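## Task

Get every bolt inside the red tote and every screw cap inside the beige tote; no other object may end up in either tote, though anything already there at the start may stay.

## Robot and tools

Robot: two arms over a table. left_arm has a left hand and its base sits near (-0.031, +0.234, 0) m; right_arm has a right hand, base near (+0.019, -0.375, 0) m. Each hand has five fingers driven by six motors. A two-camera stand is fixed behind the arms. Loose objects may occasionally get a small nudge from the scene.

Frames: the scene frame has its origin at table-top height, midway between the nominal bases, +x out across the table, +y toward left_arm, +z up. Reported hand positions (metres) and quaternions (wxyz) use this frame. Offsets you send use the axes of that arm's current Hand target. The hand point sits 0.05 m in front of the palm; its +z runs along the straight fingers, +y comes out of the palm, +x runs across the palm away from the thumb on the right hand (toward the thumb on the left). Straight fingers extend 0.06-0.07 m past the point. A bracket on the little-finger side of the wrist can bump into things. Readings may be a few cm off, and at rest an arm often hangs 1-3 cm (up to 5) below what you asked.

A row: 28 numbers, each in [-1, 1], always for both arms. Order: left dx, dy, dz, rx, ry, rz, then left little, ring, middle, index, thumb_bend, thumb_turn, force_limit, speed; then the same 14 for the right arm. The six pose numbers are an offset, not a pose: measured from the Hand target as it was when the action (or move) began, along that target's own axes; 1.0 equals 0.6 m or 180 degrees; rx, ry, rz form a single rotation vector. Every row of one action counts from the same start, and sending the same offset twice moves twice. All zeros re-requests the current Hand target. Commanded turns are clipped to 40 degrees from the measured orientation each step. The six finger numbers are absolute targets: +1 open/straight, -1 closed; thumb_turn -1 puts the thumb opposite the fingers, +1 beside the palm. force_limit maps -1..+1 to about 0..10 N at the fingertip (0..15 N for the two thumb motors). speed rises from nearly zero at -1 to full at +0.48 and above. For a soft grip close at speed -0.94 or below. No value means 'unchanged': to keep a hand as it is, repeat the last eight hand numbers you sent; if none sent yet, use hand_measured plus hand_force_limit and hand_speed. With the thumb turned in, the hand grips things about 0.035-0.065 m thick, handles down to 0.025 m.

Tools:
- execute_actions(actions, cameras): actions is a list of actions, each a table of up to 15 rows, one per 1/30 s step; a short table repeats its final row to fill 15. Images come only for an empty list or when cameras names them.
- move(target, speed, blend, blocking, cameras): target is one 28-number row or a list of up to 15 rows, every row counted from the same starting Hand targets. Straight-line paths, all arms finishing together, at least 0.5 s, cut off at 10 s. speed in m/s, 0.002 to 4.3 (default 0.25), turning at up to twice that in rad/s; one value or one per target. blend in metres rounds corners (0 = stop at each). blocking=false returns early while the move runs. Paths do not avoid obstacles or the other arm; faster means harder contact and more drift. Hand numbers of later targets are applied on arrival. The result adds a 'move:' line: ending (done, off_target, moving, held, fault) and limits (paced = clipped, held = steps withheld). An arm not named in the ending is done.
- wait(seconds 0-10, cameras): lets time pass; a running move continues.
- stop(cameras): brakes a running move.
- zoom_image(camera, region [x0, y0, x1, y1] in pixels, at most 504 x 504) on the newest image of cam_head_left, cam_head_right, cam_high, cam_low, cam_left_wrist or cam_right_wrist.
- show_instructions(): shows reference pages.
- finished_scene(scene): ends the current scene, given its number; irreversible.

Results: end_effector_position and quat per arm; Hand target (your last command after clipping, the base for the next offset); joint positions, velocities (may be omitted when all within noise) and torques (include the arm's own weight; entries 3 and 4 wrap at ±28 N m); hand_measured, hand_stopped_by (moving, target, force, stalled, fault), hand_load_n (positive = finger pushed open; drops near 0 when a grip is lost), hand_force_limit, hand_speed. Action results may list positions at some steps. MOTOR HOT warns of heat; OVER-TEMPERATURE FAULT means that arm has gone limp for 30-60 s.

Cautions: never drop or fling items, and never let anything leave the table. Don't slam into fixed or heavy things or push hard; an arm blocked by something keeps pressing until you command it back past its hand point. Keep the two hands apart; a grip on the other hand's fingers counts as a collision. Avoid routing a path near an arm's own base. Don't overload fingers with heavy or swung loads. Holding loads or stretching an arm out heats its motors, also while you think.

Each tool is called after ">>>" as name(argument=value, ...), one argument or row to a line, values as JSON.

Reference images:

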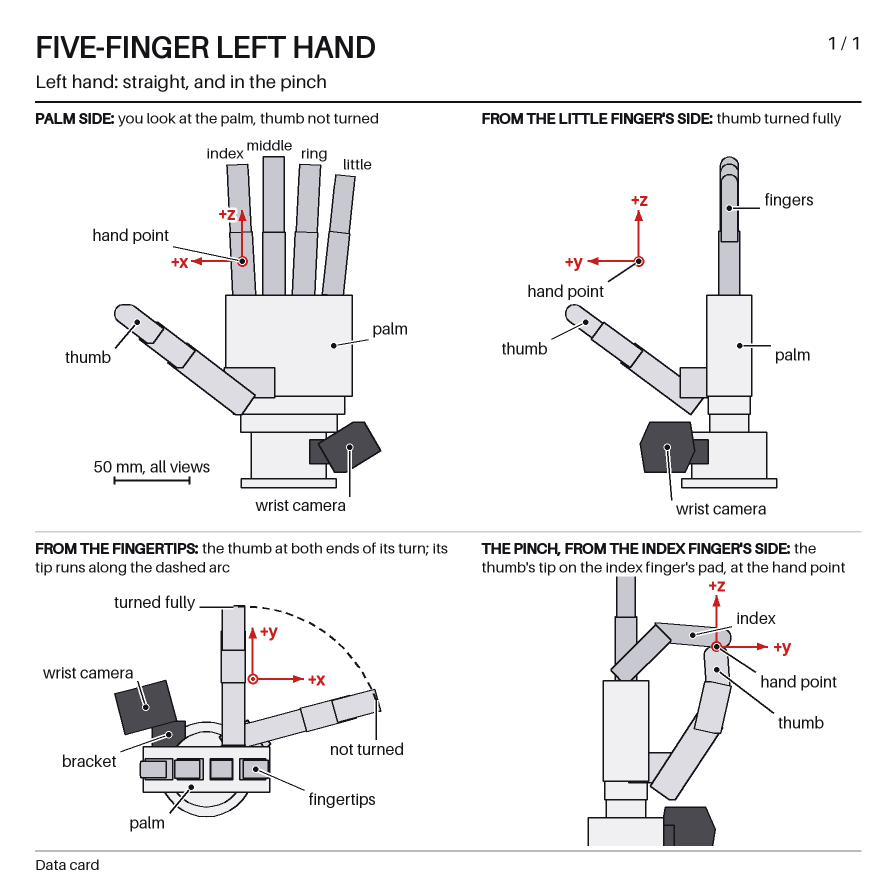

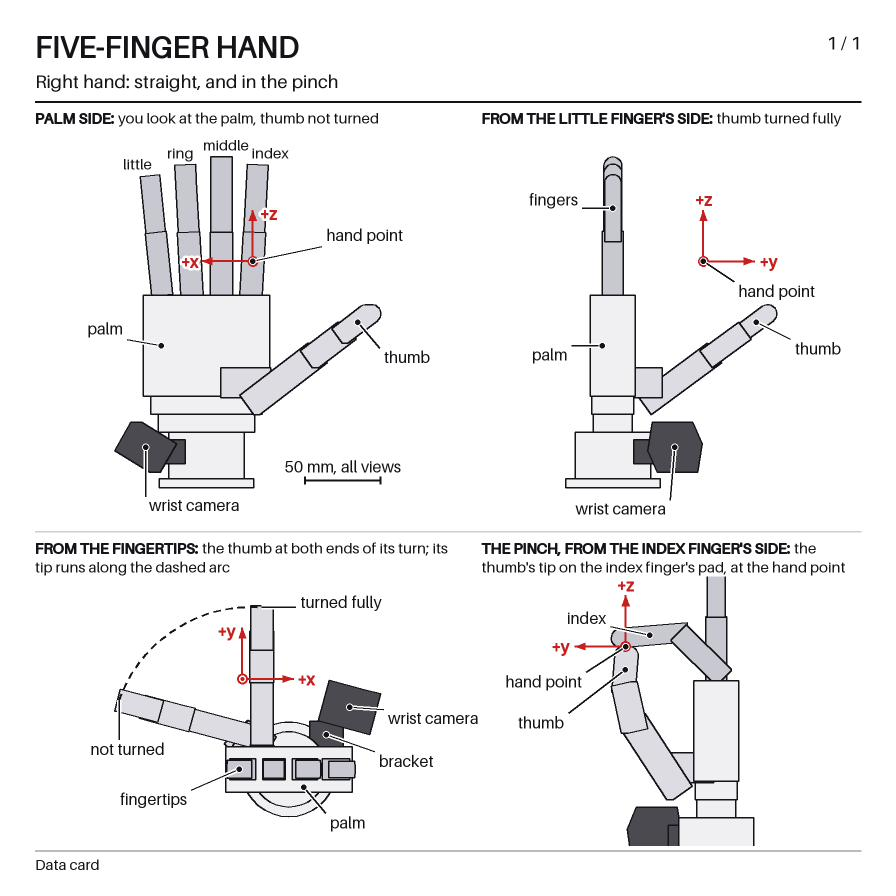

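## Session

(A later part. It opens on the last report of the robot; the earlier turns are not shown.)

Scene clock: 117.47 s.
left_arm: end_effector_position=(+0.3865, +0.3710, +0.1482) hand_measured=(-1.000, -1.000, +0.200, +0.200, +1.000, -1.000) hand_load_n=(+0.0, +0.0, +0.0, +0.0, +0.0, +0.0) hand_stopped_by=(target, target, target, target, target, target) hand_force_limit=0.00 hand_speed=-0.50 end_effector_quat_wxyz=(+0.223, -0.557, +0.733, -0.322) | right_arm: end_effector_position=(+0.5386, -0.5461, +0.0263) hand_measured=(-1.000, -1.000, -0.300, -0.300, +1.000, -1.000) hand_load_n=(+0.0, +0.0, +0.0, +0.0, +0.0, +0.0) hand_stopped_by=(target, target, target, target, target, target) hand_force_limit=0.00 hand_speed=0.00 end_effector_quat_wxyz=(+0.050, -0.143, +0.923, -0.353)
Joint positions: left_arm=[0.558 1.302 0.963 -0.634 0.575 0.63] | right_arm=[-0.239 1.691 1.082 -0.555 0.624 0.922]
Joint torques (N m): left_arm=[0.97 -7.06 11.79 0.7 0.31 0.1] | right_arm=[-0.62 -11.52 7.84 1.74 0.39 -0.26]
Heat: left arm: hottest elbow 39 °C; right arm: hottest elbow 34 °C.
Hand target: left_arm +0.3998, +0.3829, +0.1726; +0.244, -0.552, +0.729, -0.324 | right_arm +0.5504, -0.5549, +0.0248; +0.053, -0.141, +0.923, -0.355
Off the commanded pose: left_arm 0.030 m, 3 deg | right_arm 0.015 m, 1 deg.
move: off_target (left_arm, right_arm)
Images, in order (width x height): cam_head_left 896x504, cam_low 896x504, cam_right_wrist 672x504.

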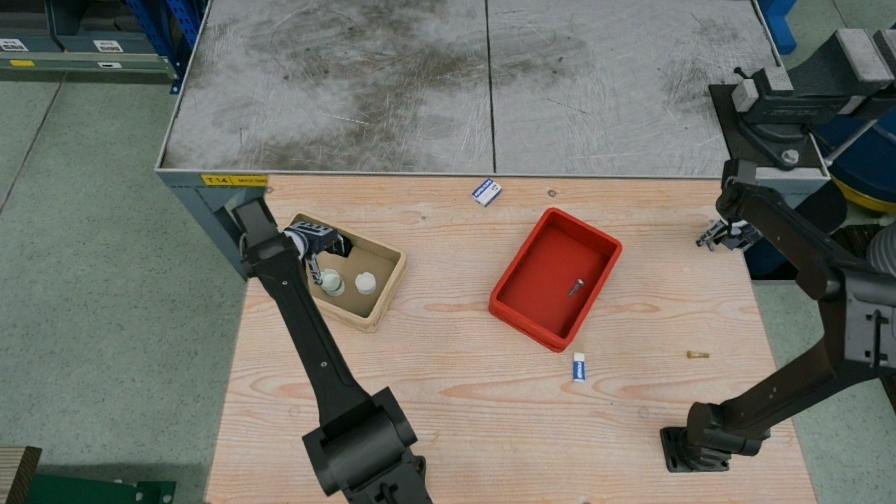

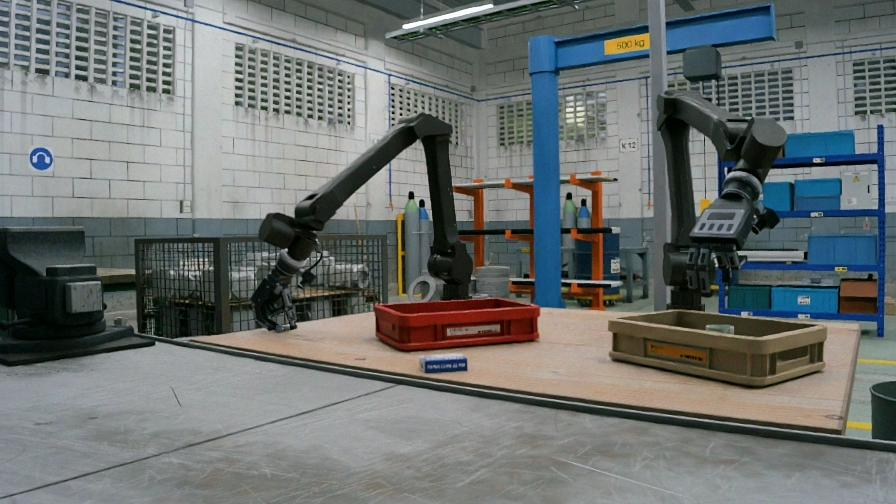

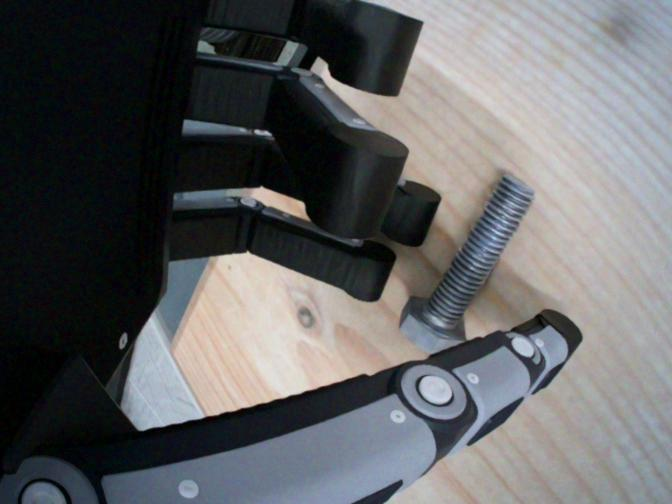

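>>> move(
  target=[0,0,0,0,0,0,-1,-1,0.2,0.2,1,-1,0,-0.5,0.0,0.0150,0.0068,0,0,0,-1,-1,-0.30,-0.30,1,-1,0,0],
  speed=0.1,
  cameras=["cam_low","cam_right_wrist"],
)

>>> zoom_image(
  camera="cam_low",
  region=[240, 250, 360, 350],
)

Scene clock: 118.57 s.
left_arm: end_effector_position=(+0.3865, +0.3710, +0.1482) hand_measured=(-1.000, -1.000, +0.200, +0.200, +1.000, -1.000) hand_load_n=(+0.0, +0.0, +0.0, +0.0, +0.0, +0.0) hand_stopped_by=(target, target, target, target, target, target) hand_force_limit=0.00 hand_speed=-0.50 end_effector_quat_wxyz=(+0.223, -0.557, +0.733, -0.322) | right_arm: end_effector_position=(+0.5423, -0.5470, +0.0252) hand_measured=(-1.000, -1.000, -0.300, -0.300, +1.000, -1.000) hand_load_n=(+0.0, +0.0, -1.0, +0.0, +0.0, +0.0) hand_stopped_by=(target, target, target, target, target, target) hand_force_limit=0.00 hand_speed=0.00 end_effector_quat_wxyz=(+0.055, -0.141, +0.922, -0.355)
Joint positions: left_arm=[0.558 1.302 0.963 -0.634 0.575 0.63] | right_arm=[-0.239 1.697 1.082 -0.538 0.624 0.922]
Joint torques (N m): left_arm=[0.97 -7.12 11.79 0.69 0.31 0.09] | right_arm=[-0.62 -11.69 6.65 1.72 0.51 -0.12]
Heat: left arm: hottest elbow 39 °C; right arm: hottest elbow 34 °C.
Hand target: left_arm +0.3998, +0.3829, +0.1726; +0.244, -0.552, +0.729, -0.324 | right_arm +0.5492, -0.5512, +0.0158; +0.053, -0.141, +0.923, -0.355
Off the commanded pose: left_arm 0.030 m, 3 deg | right_arm 0.012 m, 0 deg.
move: off_target (left_arm, right_arm)
Images, in order (width x height): cam_low 896x504, cam_right_wrist 672x504.

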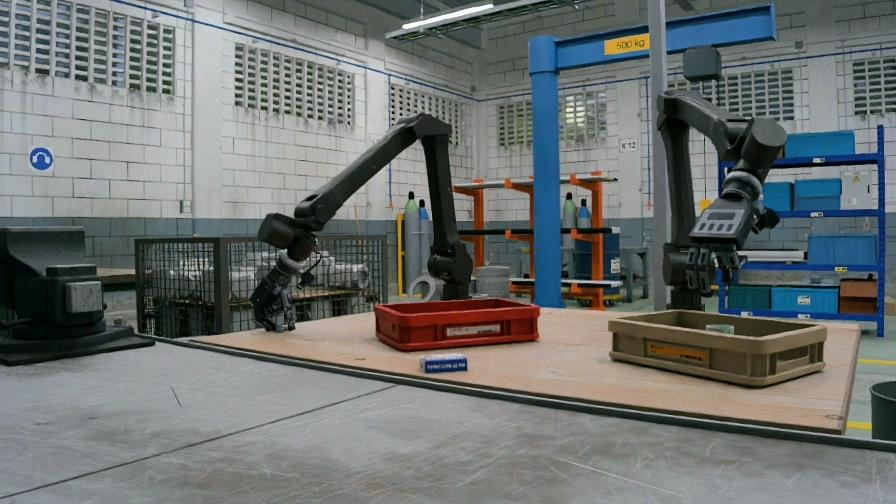

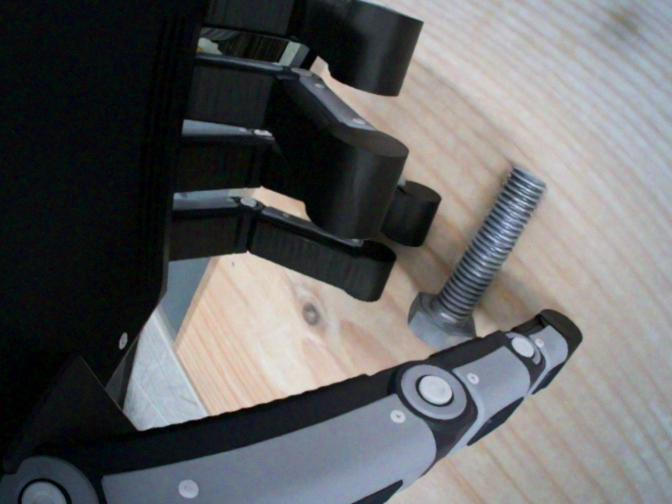

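Scaled by 4.200 from the camera's 896x504 image, which has a finer 1280x720 frame.

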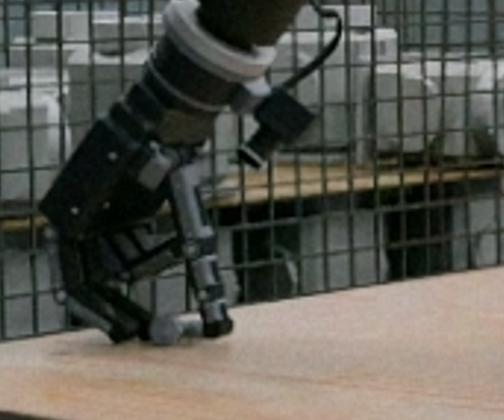

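>>> move(
  target=[
    [0,0,0,0,0,0,-1,-1,0.2,0.2,1,-1,0,-0.5,0.0142,0.0029,-0.0295,0,0,0,-1,-1,-0.30,-0.30,1,-1,0,0],
    [0,0,0,0,0,0,-1,-1,0.2,0.2,1,-1,0,-0.5,0.0078,0.0054,-0.0138,0,0,0,-1,-1,-0.30,-0.30,1,-1,0,0],
  ],
  speed=0.1,
  cameras=["cam_low","cam_right_wrist"],
)

>>> zoom_image(
  camera="cam_low",
  region=[240, 250, 360, 350],
)

Scene clock: 120.30 s.
left_arm: end_effector_position=(+0.3865, +0.3710, +0.1482) hand_measured=(-1.000, -1.000, +0.200, +0.200, +1.000, -1.000) hand_load_n=(+0.0, +0.0, +0.0, +0.0, +0.0, +0.0) hand_stopped_by=(target, target, target, target, target, target) hand_force_limit=0.00 hand_speed=-0.50 end_effector_quat_wxyz=(+0.223, -0.557, +0.733, -0.322) | right_arm: end_effector_position=(+0.5417, -0.5476, +0.0253) hand_measured=(-1.000, -1.000, -0.300, -0.300, +1.000, -1.000) hand_load_n=(+0.0, +0.0, -0.5, +0.0, +0.0, +0.0) hand_stopped_by=(target, target, target, target, target, target) hand_force_limit=0.00 hand_speed=0.00 end_effector_quat_wxyz=(+0.053, -0.140, +0.922, -0.356)
Joint positions: left_arm=[0.558 1.302 0.963 -0.634 0.575 0.63] | right_arm=[-0.239 1.697 1.082 -0.54 0.628 0.925]
Joint torques (N m): left_arm=[1.03 -7.06 11.81 0.68 0.3 0.09] | right_arm=[0.91 -13.39 5.38 1.85 0.43 -0.06]
Heat: left arm: hottest elbow 39 °C; right arm: hottest elbow 34 °C.
Hand target: left_arm +0.3998, +0.3829, +0.1726; +0.244, -0.552, +0.729, -0.324 | right_arm +0.5424, -0.5450, +0.0197; +0.053, -0.141, +0.923, -0.355
Off the commanded pose: left_arm 0.030 m, 3 deg | right_arm 0.006 m, 0 deg.
move: off_target (left_arm)
Images, in order (width x height): cam_low 896x504, cam_right_wrist 672x504.

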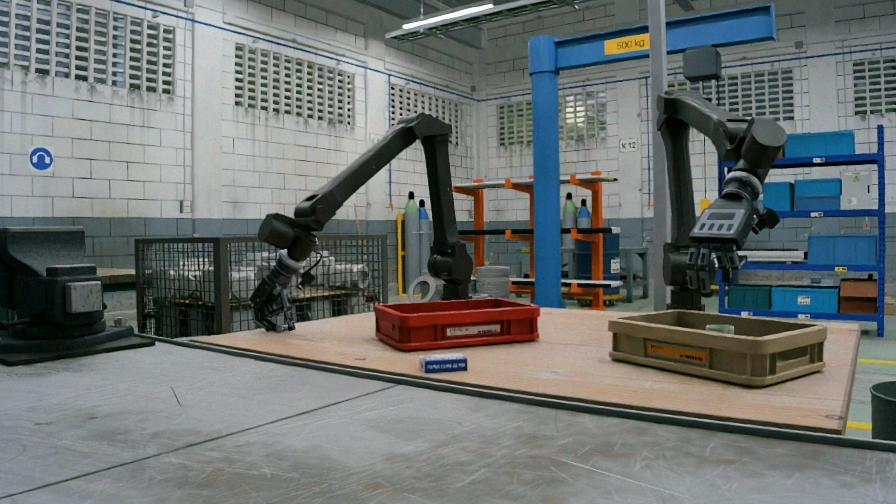

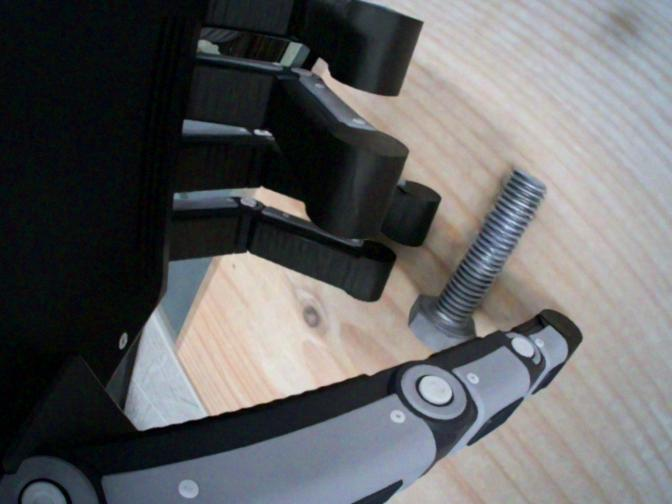

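Scaled by 4.200 from the camera's 896x504 image, which has a finer 1280x720 frame.

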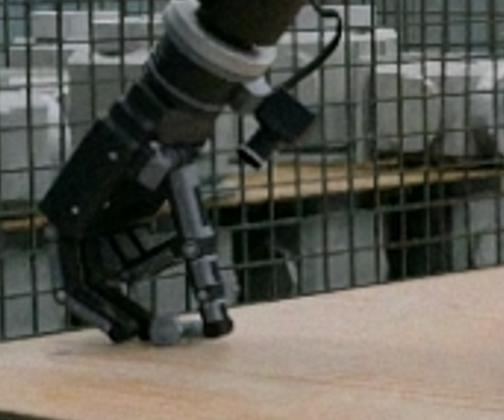

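>>> move(
  target=[
    [0,0,0,0,0,0,-1,-1,0.2,0.2,1,-1,0,-0.5,0.0132,0.0052,-0.0317,0,0,0,-1,-1,-0.30,-0.30,1,-1,0,0],
    [0,0,0,0,0,0,-1,-1,0.2,0.2,1,-1,0,-0.5,0.0115,0.0143,-0.0129,0,0,0,-1,-1,-0.30,-0.30,1,-1,0,0],
  ],
  speed=0.1,
  cameras=["cam_right_wrist"],
)

Scene clock: 122.33 s.
left_arm: end_effector_position=(+0.3865, +0.3710, +0.1482) hand_measured=(-1.000, -1.000, +0.200, +0.200, +1.000, -1.000) hand_load_n=(+0.0, +0.0, +0.0, +0.0, +0.0, -0.5) hand_stopped_by=(target, target, target, target, target, target) hand_force_limit=0.00 hand_speed=-0.50 end_effector_quat_wxyz=(+0.223, -0.557, +0.733, -0.322) | right_arm: end_effector_position=(+0.5332, -0.5391, +0.0266) hand_measured=(-1.000, -1.000, -0.300, -0.300, +1.000, -1.000) hand_load_n=(+0.0, +0.0, +0.0, +0.0, +0.0, +0.0) hand_stopped_by=(target, target, target, target, target, target) hand_force_limit=0.00 hand_speed=0.00 end_effector_quat_wxyz=(+0.053, -0.141, +0.922, -0.356)
Joint positions: left_arm=[0.558 1.302 0.963 -0.634 0.575 0.63] | right_arm=[-0.225 1.674 1.056 -0.548 0.634 0.94]
Joint torques (N m): left_arm=[1.08 -7 11.82 0.68 0.31 0.09] | right_arm=[0.15 -12.69 4.81 1.62 0.46 -0.03]
Heat: left arm: hottest elbow 40 °C; right arm: hottest elbow 34 °C.
Hand target: left_arm +0.3998, +0.3829, +0.1726; +0.244, -0.552, +0.729, -0.324 | right_arm +0.5322, -0.5359, +0.0197; +0.053, -0.141, +0.923, -0.355
Off the commanded pose: left_arm 0.030 m, 3 deg | right_arm 0.008 m, 0 deg.
move: off_target (left_arm)
Images, in order (width x height): cam_right_wrist 672x504.

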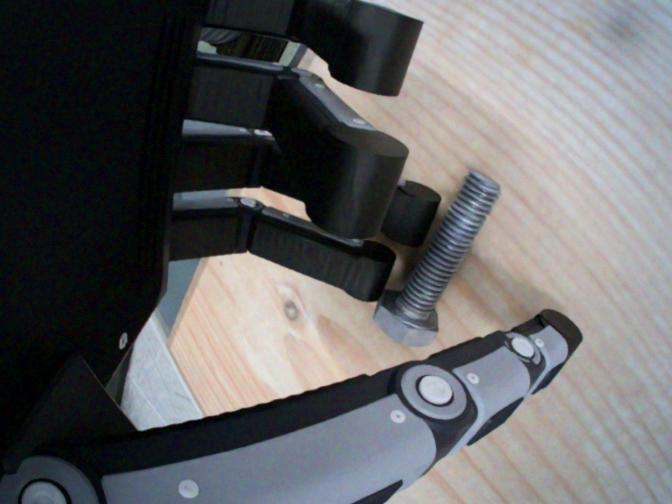

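>>> move(
  target=[
    [0,0,0,0,0,0,-1,-1,0.2,0.2,1,-1,0,-0.5,0.0147,-0.0129,-0.0107,0,0,0,-1,-1,-0.30,-0.30,1,-1,0,0],
    [0,0,0,0,0,0,-1,-1,0.2,0.2,1,-1,0,-0.5,0.0115,-0.0014,0.0035,0,0,0,-1,-1,-0.30,-0.30,1,-1,0,0],
  ],
  speed=0.1,
  cameras=["cam_right_wrist"],
)

Scene clock: 123.90 s.
left_arm: end_effector_position=(+0.3865, +0.3710, +0.1482) hand_measured=(-1.000, -1.000, +0.200, +0.200, +1.000, -1.000) hand_load_n=(+0.0, +0.0, +0.0, +0.0, +0.0, +0.0) hand_stopped_by=(target, target, target, target, target, target) hand_force_limit=0.00 hand_speed=-0.50 end_effector_quat_wxyz=(+0.223, -0.557, +0.733, -0.322) | right_arm: end_effector_position=(+0.5284, -0.5378, +0.0243) hand_measured=(-1.000, -1.000, -0.300, -0.300, +1.000, -1.000) hand_load_n=(+0.0, +0.0, -2.5, +0.0, +0.0, +0.0) hand_stopped_by=(target, target, target, target, target, target) hand_force_limit=0.00 hand_speed=0.00 end_effector_quat_wxyz=(+0.052, -0.142, +0.922, -0.355)
Joint positions: left_arm=[0.558 1.302 0.963 -0.634 0.575 0.63] | right_arm=[-0.225 1.667 1.04 -0.54 0.632 0.939]
Joint torques (N m): left_arm=[1.03 -7.12 11.82 0.68 0.3 0.09] | right_arm=[-0.32 -13.57 4.62 2.15 0.37 -0.14]
Heat: left arm: hottest elbow 40 °C; right arm: hottest elbow 34 °C.
Hand target: left_arm +0.3998, +0.3829, +0.1726; +0.244, -0.552, +0.729, -0.324 | right_arm +0.5263, -0.5399, +0.0188; +0.053, -0.141, +0.923, -0.355
Off the commanded pose: left_arm 0.030 m, 3 deg | right_arm 0.006 m, 0 deg.
move: off_target (left_arm)
Images, in order (width x height): cam_right_wrist 672x504.

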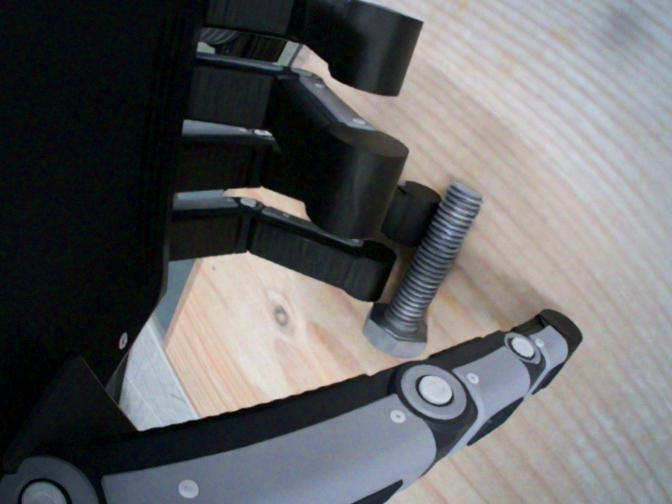

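>>> move(
  target=[0,0,0,0,0,0,-1,-1,0.2,0.2,1,-1,0,-0.5,0,0,0,0,0,0,-1,-1,-0.30,-0.30,0.1,-1,0,-0.8],
  speed=0.1,
  cameras=["cam_right_wrist","cam_low"],
)

Scene clock: 126.17 s.
left_arm: end_effector_position=(+0.3865, +0.3710, +0.1482) hand_measured=(-1.000, -1.000, +0.200, +0.200, +1.000, -1.000) hand_load_n=(+0.0, +0.0, +0.0, +0.0, +0.0, +0.0) hand_stopped_by=(target, target, target, target, target, target) hand_force_limit=0.00 hand_speed=-0.50 end_effector_quat_wxyz=(+0.223, -0.557, +0.733, -0.322) | right_arm: end_effector_position=(+0.5284, -0.5378, +0.0243) hand_measured=(-1.000, -1.000, -0.300, -0.300, +0.482, -1.000) hand_load_n=(+0.0, +0.0, +1.5, +1.0, +8.5, +1.0) hand_stopped_by=(target, target, target, target, force, target) hand_force_limit=0.00 hand_speed=-0.80 end_effector_quat_wxyz=(+0.052, -0.142, +0.922, -0.356)
Joint positions: left_arm=[0.558 1.302 0.963 -0.634 0.575 0.63] | right_arm=[-0.225 1.667 1.04 -0.54 0.632 0.938]
Joint torques (N m): left_arm=[0.97 -7 11.82 0.68 0.31 0.09] | right_arm=[0.21 -13.1 4.59 1.95 0.46 -0.13]
Heat: left arm: hottest elbow 40 °C; right arm: hottest elbow 34 °C.
Hand target: left_arm +0.3998, +0.3829, +0.1726; +0.244, -0.552, +0.729, -0.324 | right_arm +0.5264, -0.5399, +0.0188; +0.053, -0.141, +0.923, -0.355
Off the commanded pose: left_arm 0.030 m, 3 deg | right_arm 0.006 m, 0 deg.
move: off_target (left_arm)
Images, in order (width x height): cam_low 896x504, cam_right_wrist 672x504.

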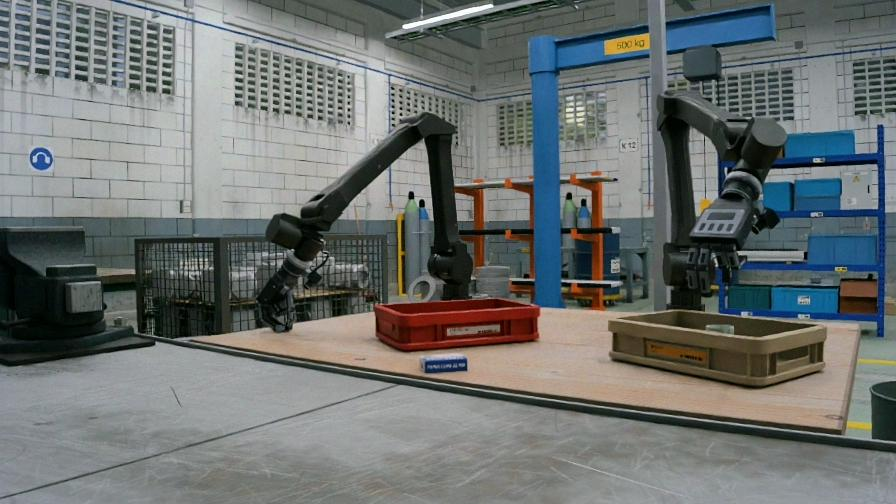

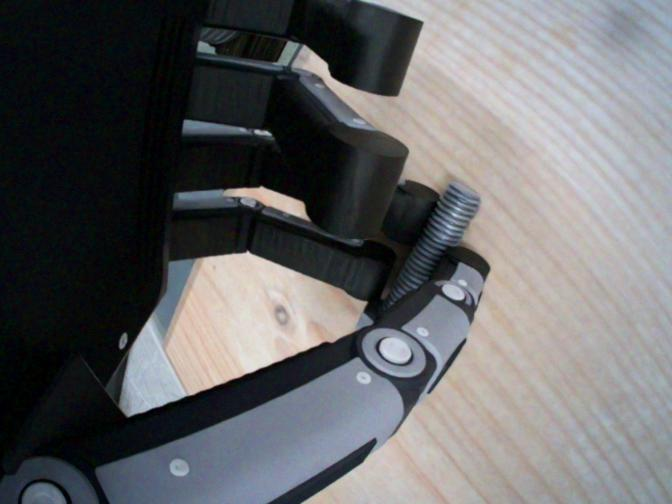

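>>> move(
  target=[0,0,0,0,0,0,-1,-1,0.2,0.2,1,-1,0,-0.5,0.0001,-0.0447,-0.0496,0,0,0,-1,-1,-0.30,-0.30,0.1,-1,0,-0.8],
  speed=0.06,
  cameras=["cam_right_wrist","cam_low"],
)

Scene clock: 127.50 s.
left_arm: end_effector_position=(+0.3865, +0.3710, +0.1482) hand_measured=(-1.000, -1.000, +0.200, +0.200, +1.000, -1.000) hand_load_n=(+0.0, +0.0, +0.0, +0.0, +0.0, +0.0) hand_stopped_by=(target, target, target, target, target, target) hand_force_limit=0.00 hand_speed=-0.50 end_effector_quat_wxyz=(+0.223, -0.557, +0.733, -0.322) | right_arm: end_effector_position=(+0.5131, -0.5347, +0.0385) hand_measured=(-1.000, -1.000, -0.300, -0.300, +0.482, -1.000) hand_load_n=(+0.5, +0.0, +4.0, +0.5, +7.0, +1.5) hand_stopped_by=(target, target, target, target, force, target) hand_force_limit=0.00 hand_speed=-0.80 end_effector_quat_wxyz=(+0.037, -0.148, +0.924, -0.350)
Joint positions: left_arm=[0.558 1.302 0.963 -0.634 0.575 0.63] | right_arm=[-0.225 1.624 1.04 -0.618 0.631 0.938]
Joint torques (N m): left_arm=[1.03 -7.06 11.81 0.69 0.3 0.09] | right_arm=[-0.44 -13.92 7.95 0.58 0.43 -0.11]
Heat: left arm: hottest elbow 40 °C; right arm: hottest elbow 34 °C.
Hand target: left_arm +0.3998, +0.3829, +0.1726; +0.244, -0.552, +0.729, -0.324 | right_arm +0.5264, -0.5398, +0.0589; +0.053, -0.141, +0.923, -0.355
Off the commanded pose: left_arm 0.030 m, 3 deg | right_arm 0.025 m, 2 deg.
move: off_target (left_arm, right_arm)
Images, in order (width x height): cam_low 896x504, cam_right_wrist 672x504.

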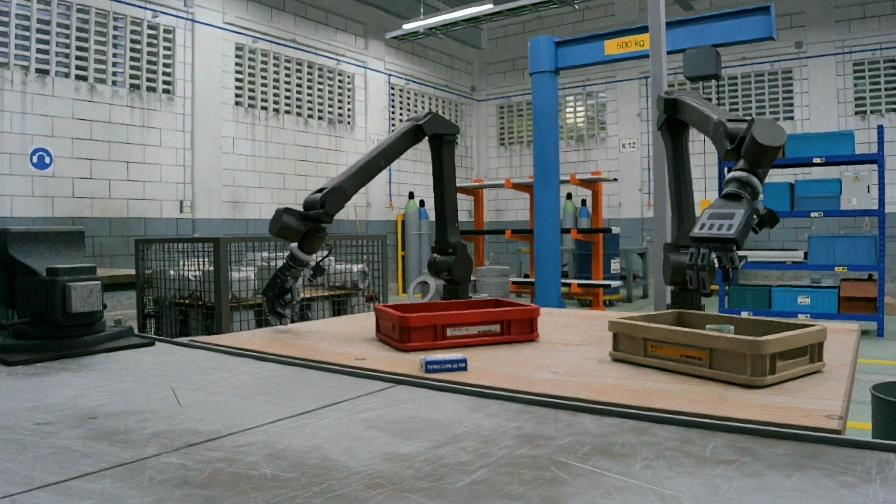

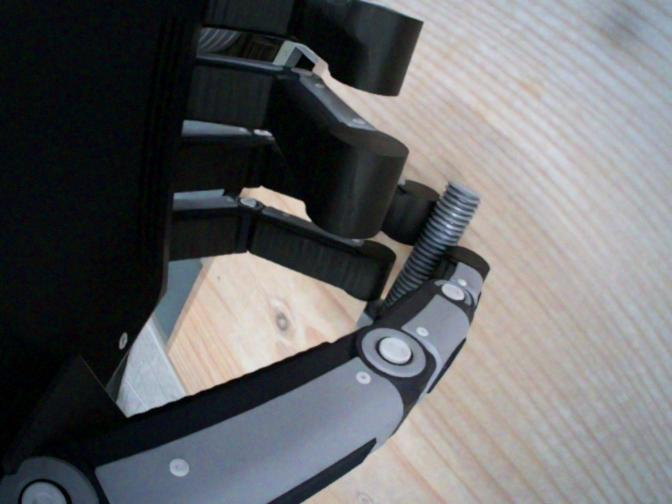

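>>> move(
  target=[
    [0,0,0,0,0,0,-1,-1,0.2,0.2,1,-1,0,-0.5,0.0004,-0.1117,-0.1239,0,0,0,-1,-1,-0.30,-0.30,0.1,-1,0,-0.8],
    [0,0,0,0,0,0,-1,-1,0.2,0.2,1,-1,0,-0.5,0.0179,0.1576,-0.3804,0.0007,-0.1912,-0.2121,-1,-1,-0.30,-0.30,0.1,-1,0,-0.8],
    [0,0,0,0,0,0,-1,-1,0.2,0.2,1,-1,0,-0.5,0.0053,0.4787,-0.6703,0.0013,-0.3825,-0.4243,-1,-1,-0.30,-0.30,0.1,-1,0,-0.8],
  ],
  speed=[0.12,0.3,0.3],
  blend=[0.02,0.05,0],
  cameras=["cam_head_left","cam_head_right","cam_right_wrist","cam_low"],
)

>>> zoom_image(
  camera="cam_head_right",
  region=[500, 200, 660, 330],
)

>>> zoom_image(
  camera="cam_head_left",
  region=[480, 200, 640, 330],
)

Scene clock: 133.00 s.
left_arm: end_effector_position=(+0.3865, +0.3710, +0.1482) hand_measured=(-1.000, -1.000, +0.200, +0.200, +1.000, -1.000) hand_load_n=(+0.0, +0.0, +0.0, +0.0, +0.0, +0.0) hand_stopped_by=(target, target, target, target, target, target) hand_force_limit=0.00 hand_speed=-0.50 end_effector_quat_wxyz=(+0.223, -0.557, +0.733, -0.322) | right_arm: end_effector_position=(+0.3638, -0.0962, +0.1474) hand_measured=(-1.000, -1.000, -0.300, -0.300, +0.482, -1.000) hand_load_n=(+0.0, +0.0, +4.5, +0.5, +7.0, +1.5) hand_stopped_by=(target, target, target, target, force, target) hand_force_limit=0.00 hand_speed=-0.80 end_effector_quat_wxyz=(-0.291, +0.811, -0.477, +0.172)
Joint positions: left_arm=[0.558 1.302 0.963 -0.634 0.575 0.63] | right_arm=[0.604 1.211 0.903 -0.577 0.083 0.097]
Joint torques (N m): left_arm=[1.03 -7.06 11.84 0.7 0.3 0.09] | right_arm=[0.62 -5.89 10.66 2.51 0.03 -0.21]
Heat: left arm: hottest elbow 41 °C; right arm: hottest elbow 35 °C.
Hand target: left_arm +0.3998, +0.3829, +0.1726; +0.244, -0.552, +0.729, -0.324 | right_arm +0.3800, -0.0798, +0.1651; -0.310, +0.809, -0.465, +0.180
Off the commanded pose: left_arm 0.030 m, 3 deg | right_arm 0.029 m, 3 deg.
move: off_target (left_arm, right_arm)
Images, in order (width x height): cam_head_left 896x504, cam_head_right 896x504, cam_low 896x504, cam_right_wrist 672x504.

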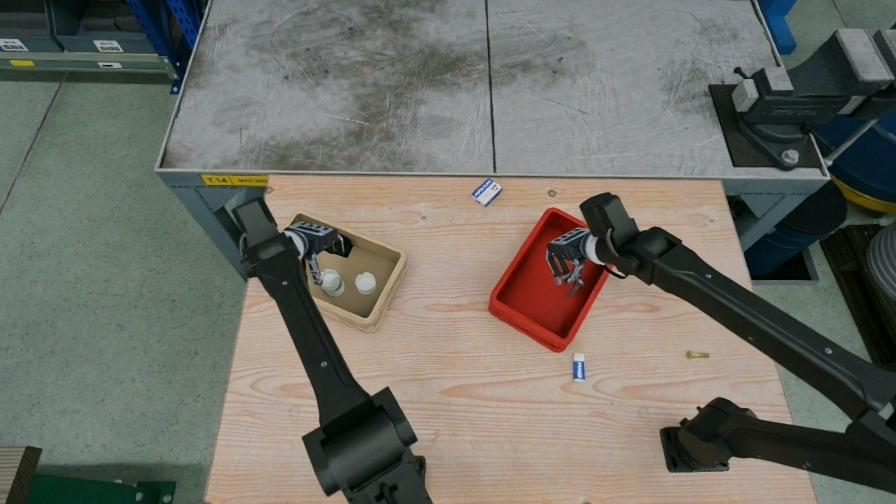

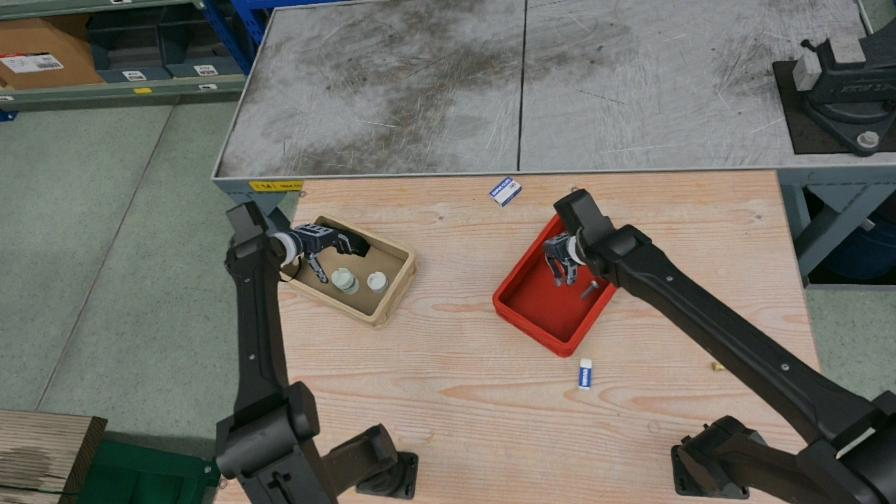

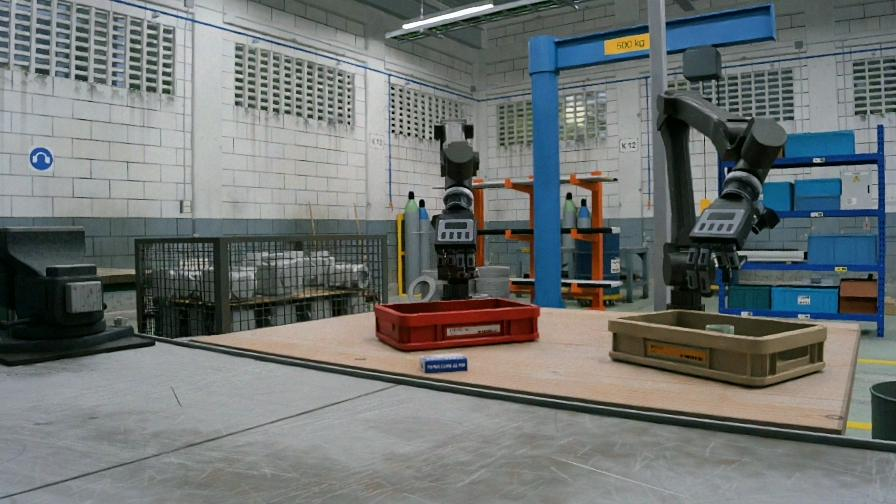

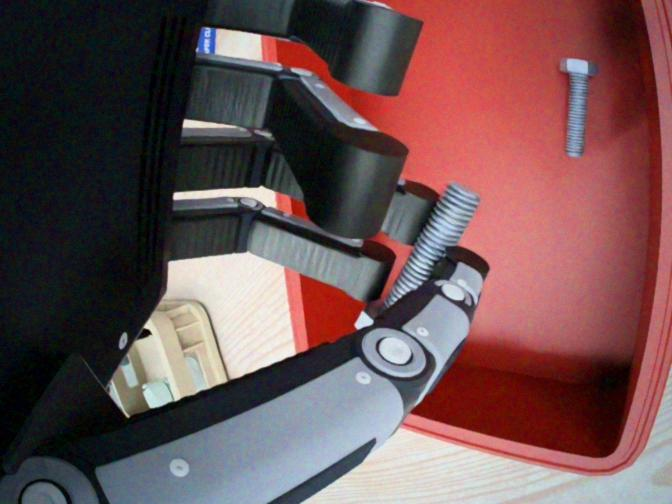

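Scaled by 3.150 from the camera's 896x504 image, which has a finer 1280x720 frame.

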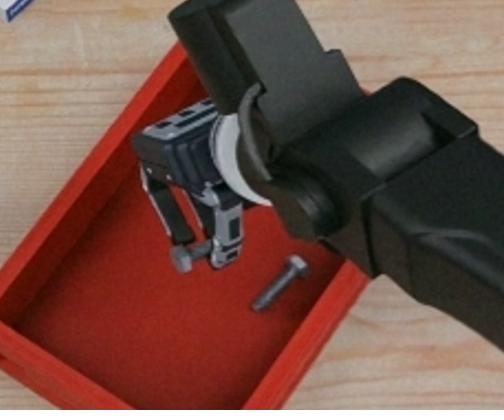

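Scaled by 3.150 from the camera's 896x504 image, which has a finer 1280x720 frame.

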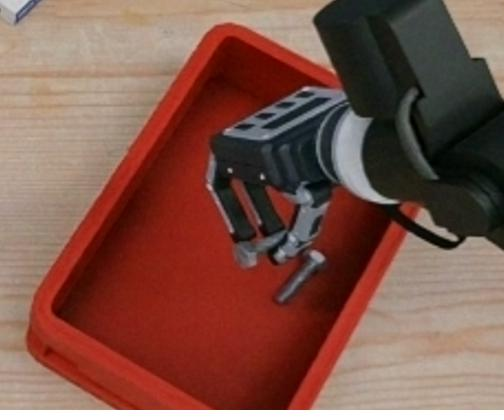

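>>> move(
  target=[
    [0,0,0,0,0,0,-1,-1,0.2,0.2,1,-1,0,-0.5,-0.0007,0.1572,0.1742,0,0,0,-1,-1,-0.30,-0.30,0.1,-1,0,-0.8],
    [0,0,0,0,0,0,-1,-1,0.2,0.2,1,-1,0,-0.5,-0.0007,0.1572,0.1742,0,0,0,-1,-1,-0.30,-0.30,0.8,-1,0,-0.5],
    [0,0,0,0,0,0,-1,-1,0.2,0.2,1,-1,0,-0.5,0,0,0,0,0,0,-1,-1,-0.30,-0.30,0.8,-1,0,-0.5],
  ],
  speed=[0.15,0.1,0.2],
  cameras=["cam_head_left","cam_head_right","cam_right_wrist"],
)

Scene clock: 137.17 s.
left_arm: end_effector_position=(+0.3865, +0.3710, +0.1482) hand_measured=(-1.000, -1.000, +0.200, +0.200, +1.000, -1.000) hand_load_n=(+0.0, +0.0, +0.0, +0.0, +0.0, +0.0) hand_stopped_by=(target, target, target, target, target, target) hand_force_limit=0.00 hand_speed=-0.50 end_effector_quat_wxyz=(+0.223, -0.557, +0.733, -0.322) | right_arm: end_effector_position=(+0.3708, -0.0909, +0.1427) hand_measured=(-1.000, -1.000, -0.300, -0.300, +0.800, -1.000) hand_load_n=(+0.0, +0.0, +0.0, +0.0, +0.0, +0.0) hand_stopped_by=(target, target, target, target, target, target) hand_force_limit=0.00 hand_speed=-0.50 end_effector_quat_wxyz=(-0.294, +0.811, -0.476, +0.173)
Joint positions: left_arm=[0.558 1.302 0.963 -0.634 0.575 0.63] | right_arm=[0.604 1.236 0.908 -0.551 0.082 0.096]
Joint torques (N m): left_arm=[1.03 -7.12 11.82 0.68 0.3 0.09] | right_arm=[0.44 -8.06 10.04 1.46 0.06 -0.19]
Heat: left arm: hottest elbow 42 °C; right arm: hottest elbow 35 °C.
Hand target: left_arm +0.3998, +0.3829, +0.1726; +0.244, -0.552, +0.729, -0.324 | right_arm +0.3799, -0.0798, +0.1650; -0.310, +0.809, -0.465, +0.180
Off the commanded pose: left_arm 0.030 m, 3 deg | right_arm 0.027 m, 2 deg.
move: off_target (left_arm, right_arm); target 2's new numbers were sent with right_arm's hand 0.011 m and 1 deg from that target
Images, in order (width x height): cam_head_left 896x504, cam_head_right 896x504, cam_right_wrist 672x504.

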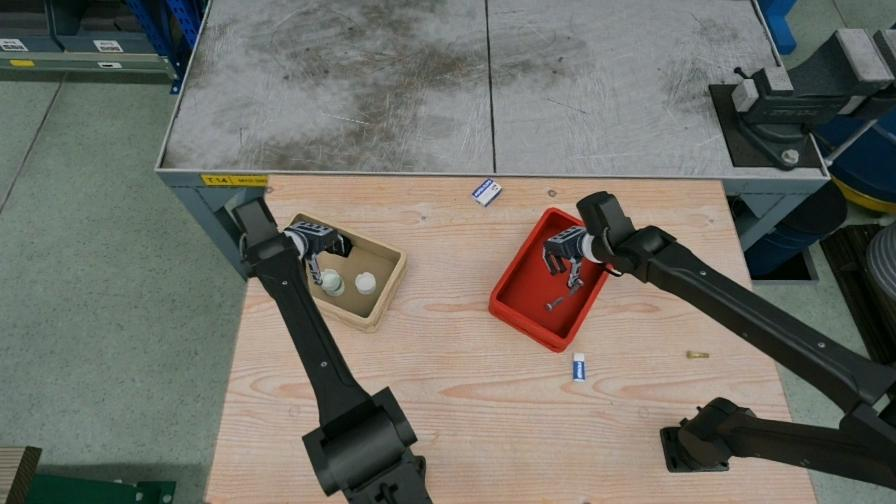

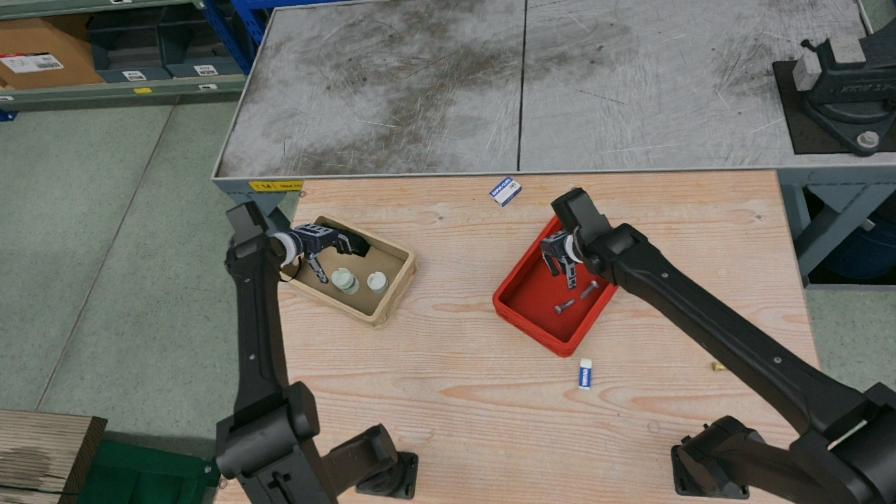

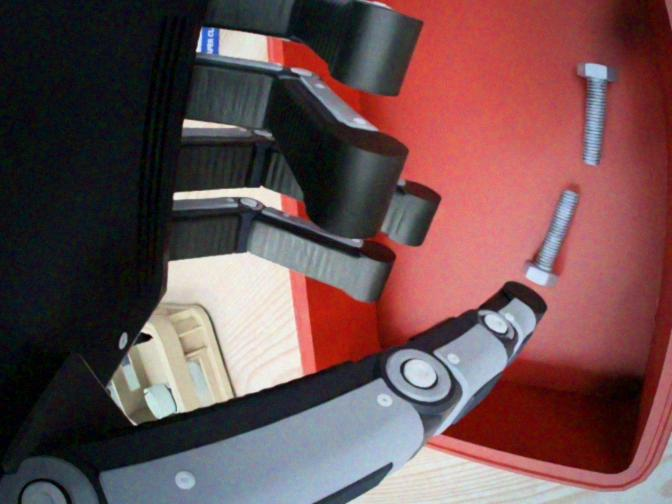

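>>> zoom_image(
  camera="cam_head_left",
  region=[650, 310, 750, 400],
)

>>> zoom_image(
  camera="cam_head_right",
  region=[680, 320, 780, 410],
)

Scaled by 5.040 from the camera's 896x504 image, which has a finer 1280x720 frame.

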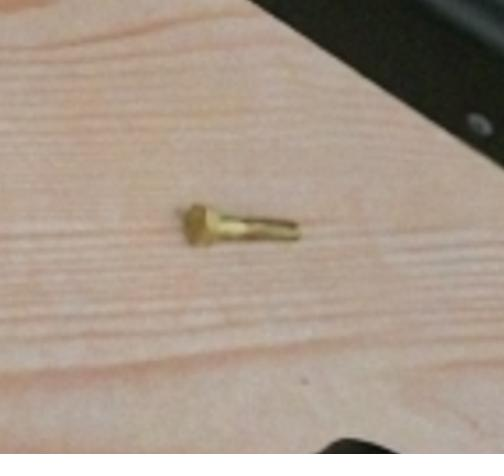

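Scaled by 5.040 from the camera's 896x504 image, which has a finer 1280x720 frame.

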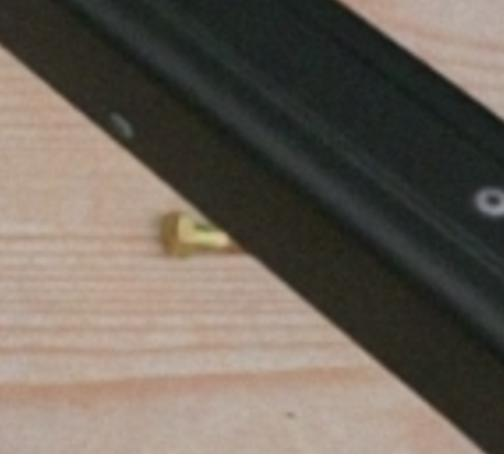

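>>> move(
  target=[
    [0,0,0,0,0,0,-1,-1,0.2,0.2,1,-1,0,-0.5,0.3615,0.2000,-0.2352,-0.2823,0.0469,0.1668,-1,-1,1,1,1,-1,0,0],
    [0,0,0,0,0,0,-1,-1,0.2,0.2,1,-1,0,-0.5,0.2525,0.4537,-0.3971,-0.2823,0.0469,0.1668,-1,-1,1,1,1,-1,0,0],
  ],
  speed=[0.3,0.2],
  blend=[0.03,0],
  cameras=["cam_head_left","cam_head_right","cam_right_wrist","cam_low"],
)

Scene clock: 142.57 s.
left_arm: end_effector_position=(+0.3865, +0.3710, +0.1482) hand_measured=(-1.000, -1.000, +0.200, +0.200, +1.000, -1.000) hand_load_n=(+0.0, +0.0, +0.0, +0.0, +0.0, +0.0) hand_stopped_by=(target, target, target, target, target, target) hand_force_limit=0.00 hand_speed=-0.50 end_effector_quat_wxyz=(+0.223, -0.557, +0.733, -0.322) | right_arm: end_effector_position=(+0.1505, -0.3912, +0.1611) hand_measured=(-1.000, -1.000, +1.000, +1.000, +1.000, -1.000) hand_load_n=(+0.0, +0.5, +0.0, +0.0, +0.0, +0.0) hand_stopped_by=(target, target, target, target, target, target) hand_force_limit=0.00 hand_speed=0.00 end_effector_quat_wxyz=(+0.059, +0.705, -0.705, -0.057)
Joint positions: left_arm=[0.558 1.302 0.963 -0.634 0.575 0.63] | right_arm=[-0.234 0.967 0.797 -1.559 0.035 -0.2]
Joint torques (N m): left_arm=[1.03 -7 11.79 0.68 0.31 0.09] | right_arm=[-1.08 -2.2 5.09 -0.34 0.15 -0.13]
Heat: left arm: hottest elbow 42 °C; right arm: hottest elbow 35 °C.
Hand target: left_arm +0.3998, +0.3829, +0.1726; +0.244, -0.552, +0.729, -0.324 | right_arm +0.1432, -0.3926, +0.1603; +0.062, +0.704, -0.704, -0.062
Off the commanded pose: left_arm 0.030 m, 3 deg | right_arm 0.008 m, 1 deg.
move: off_target (left_arm)
Images, in order (width x height): cam_head_left 896x504, cam_head_right 896x504, cam_low 896x504, cam_right_wrist 672x504.

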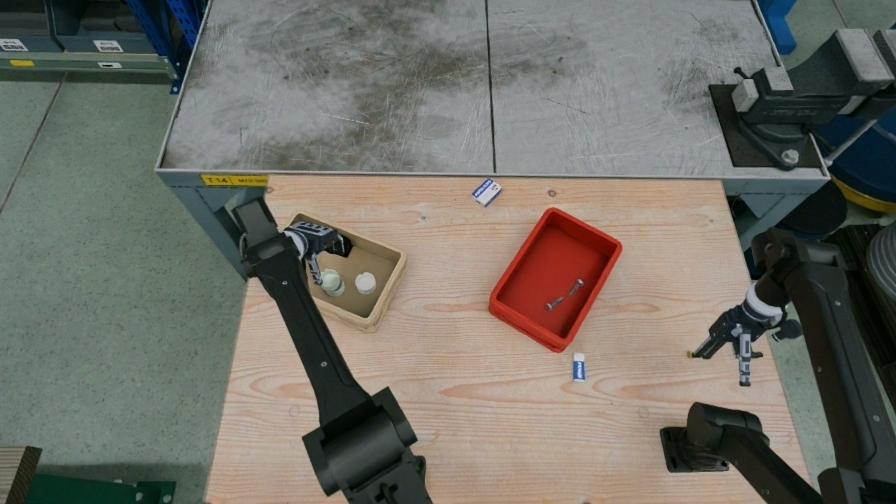

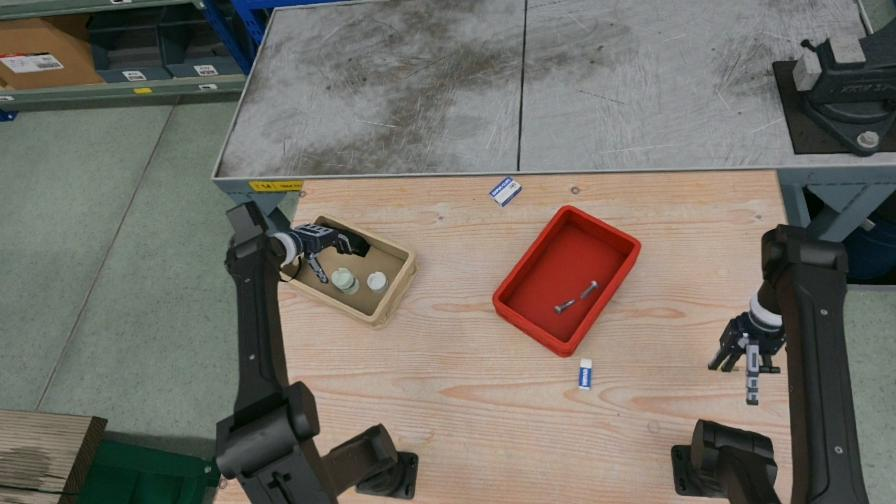

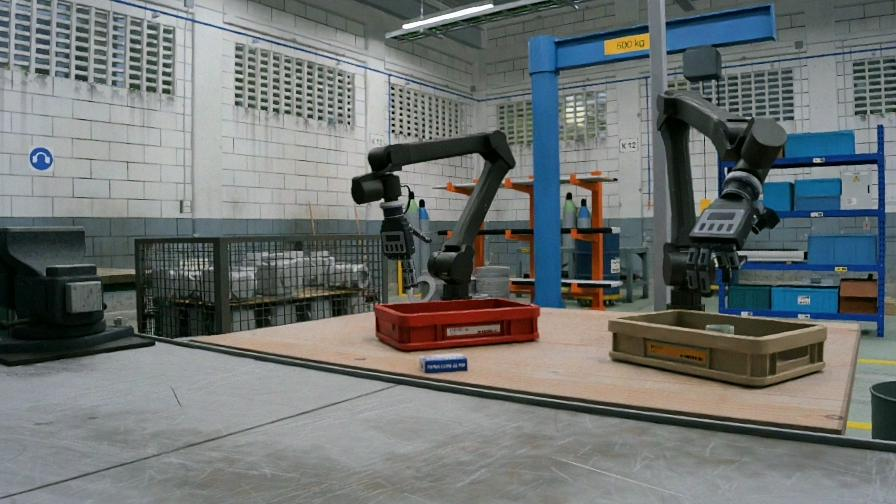

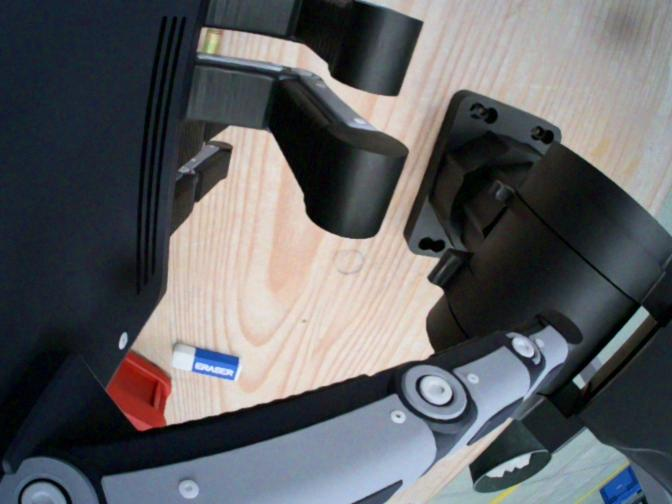

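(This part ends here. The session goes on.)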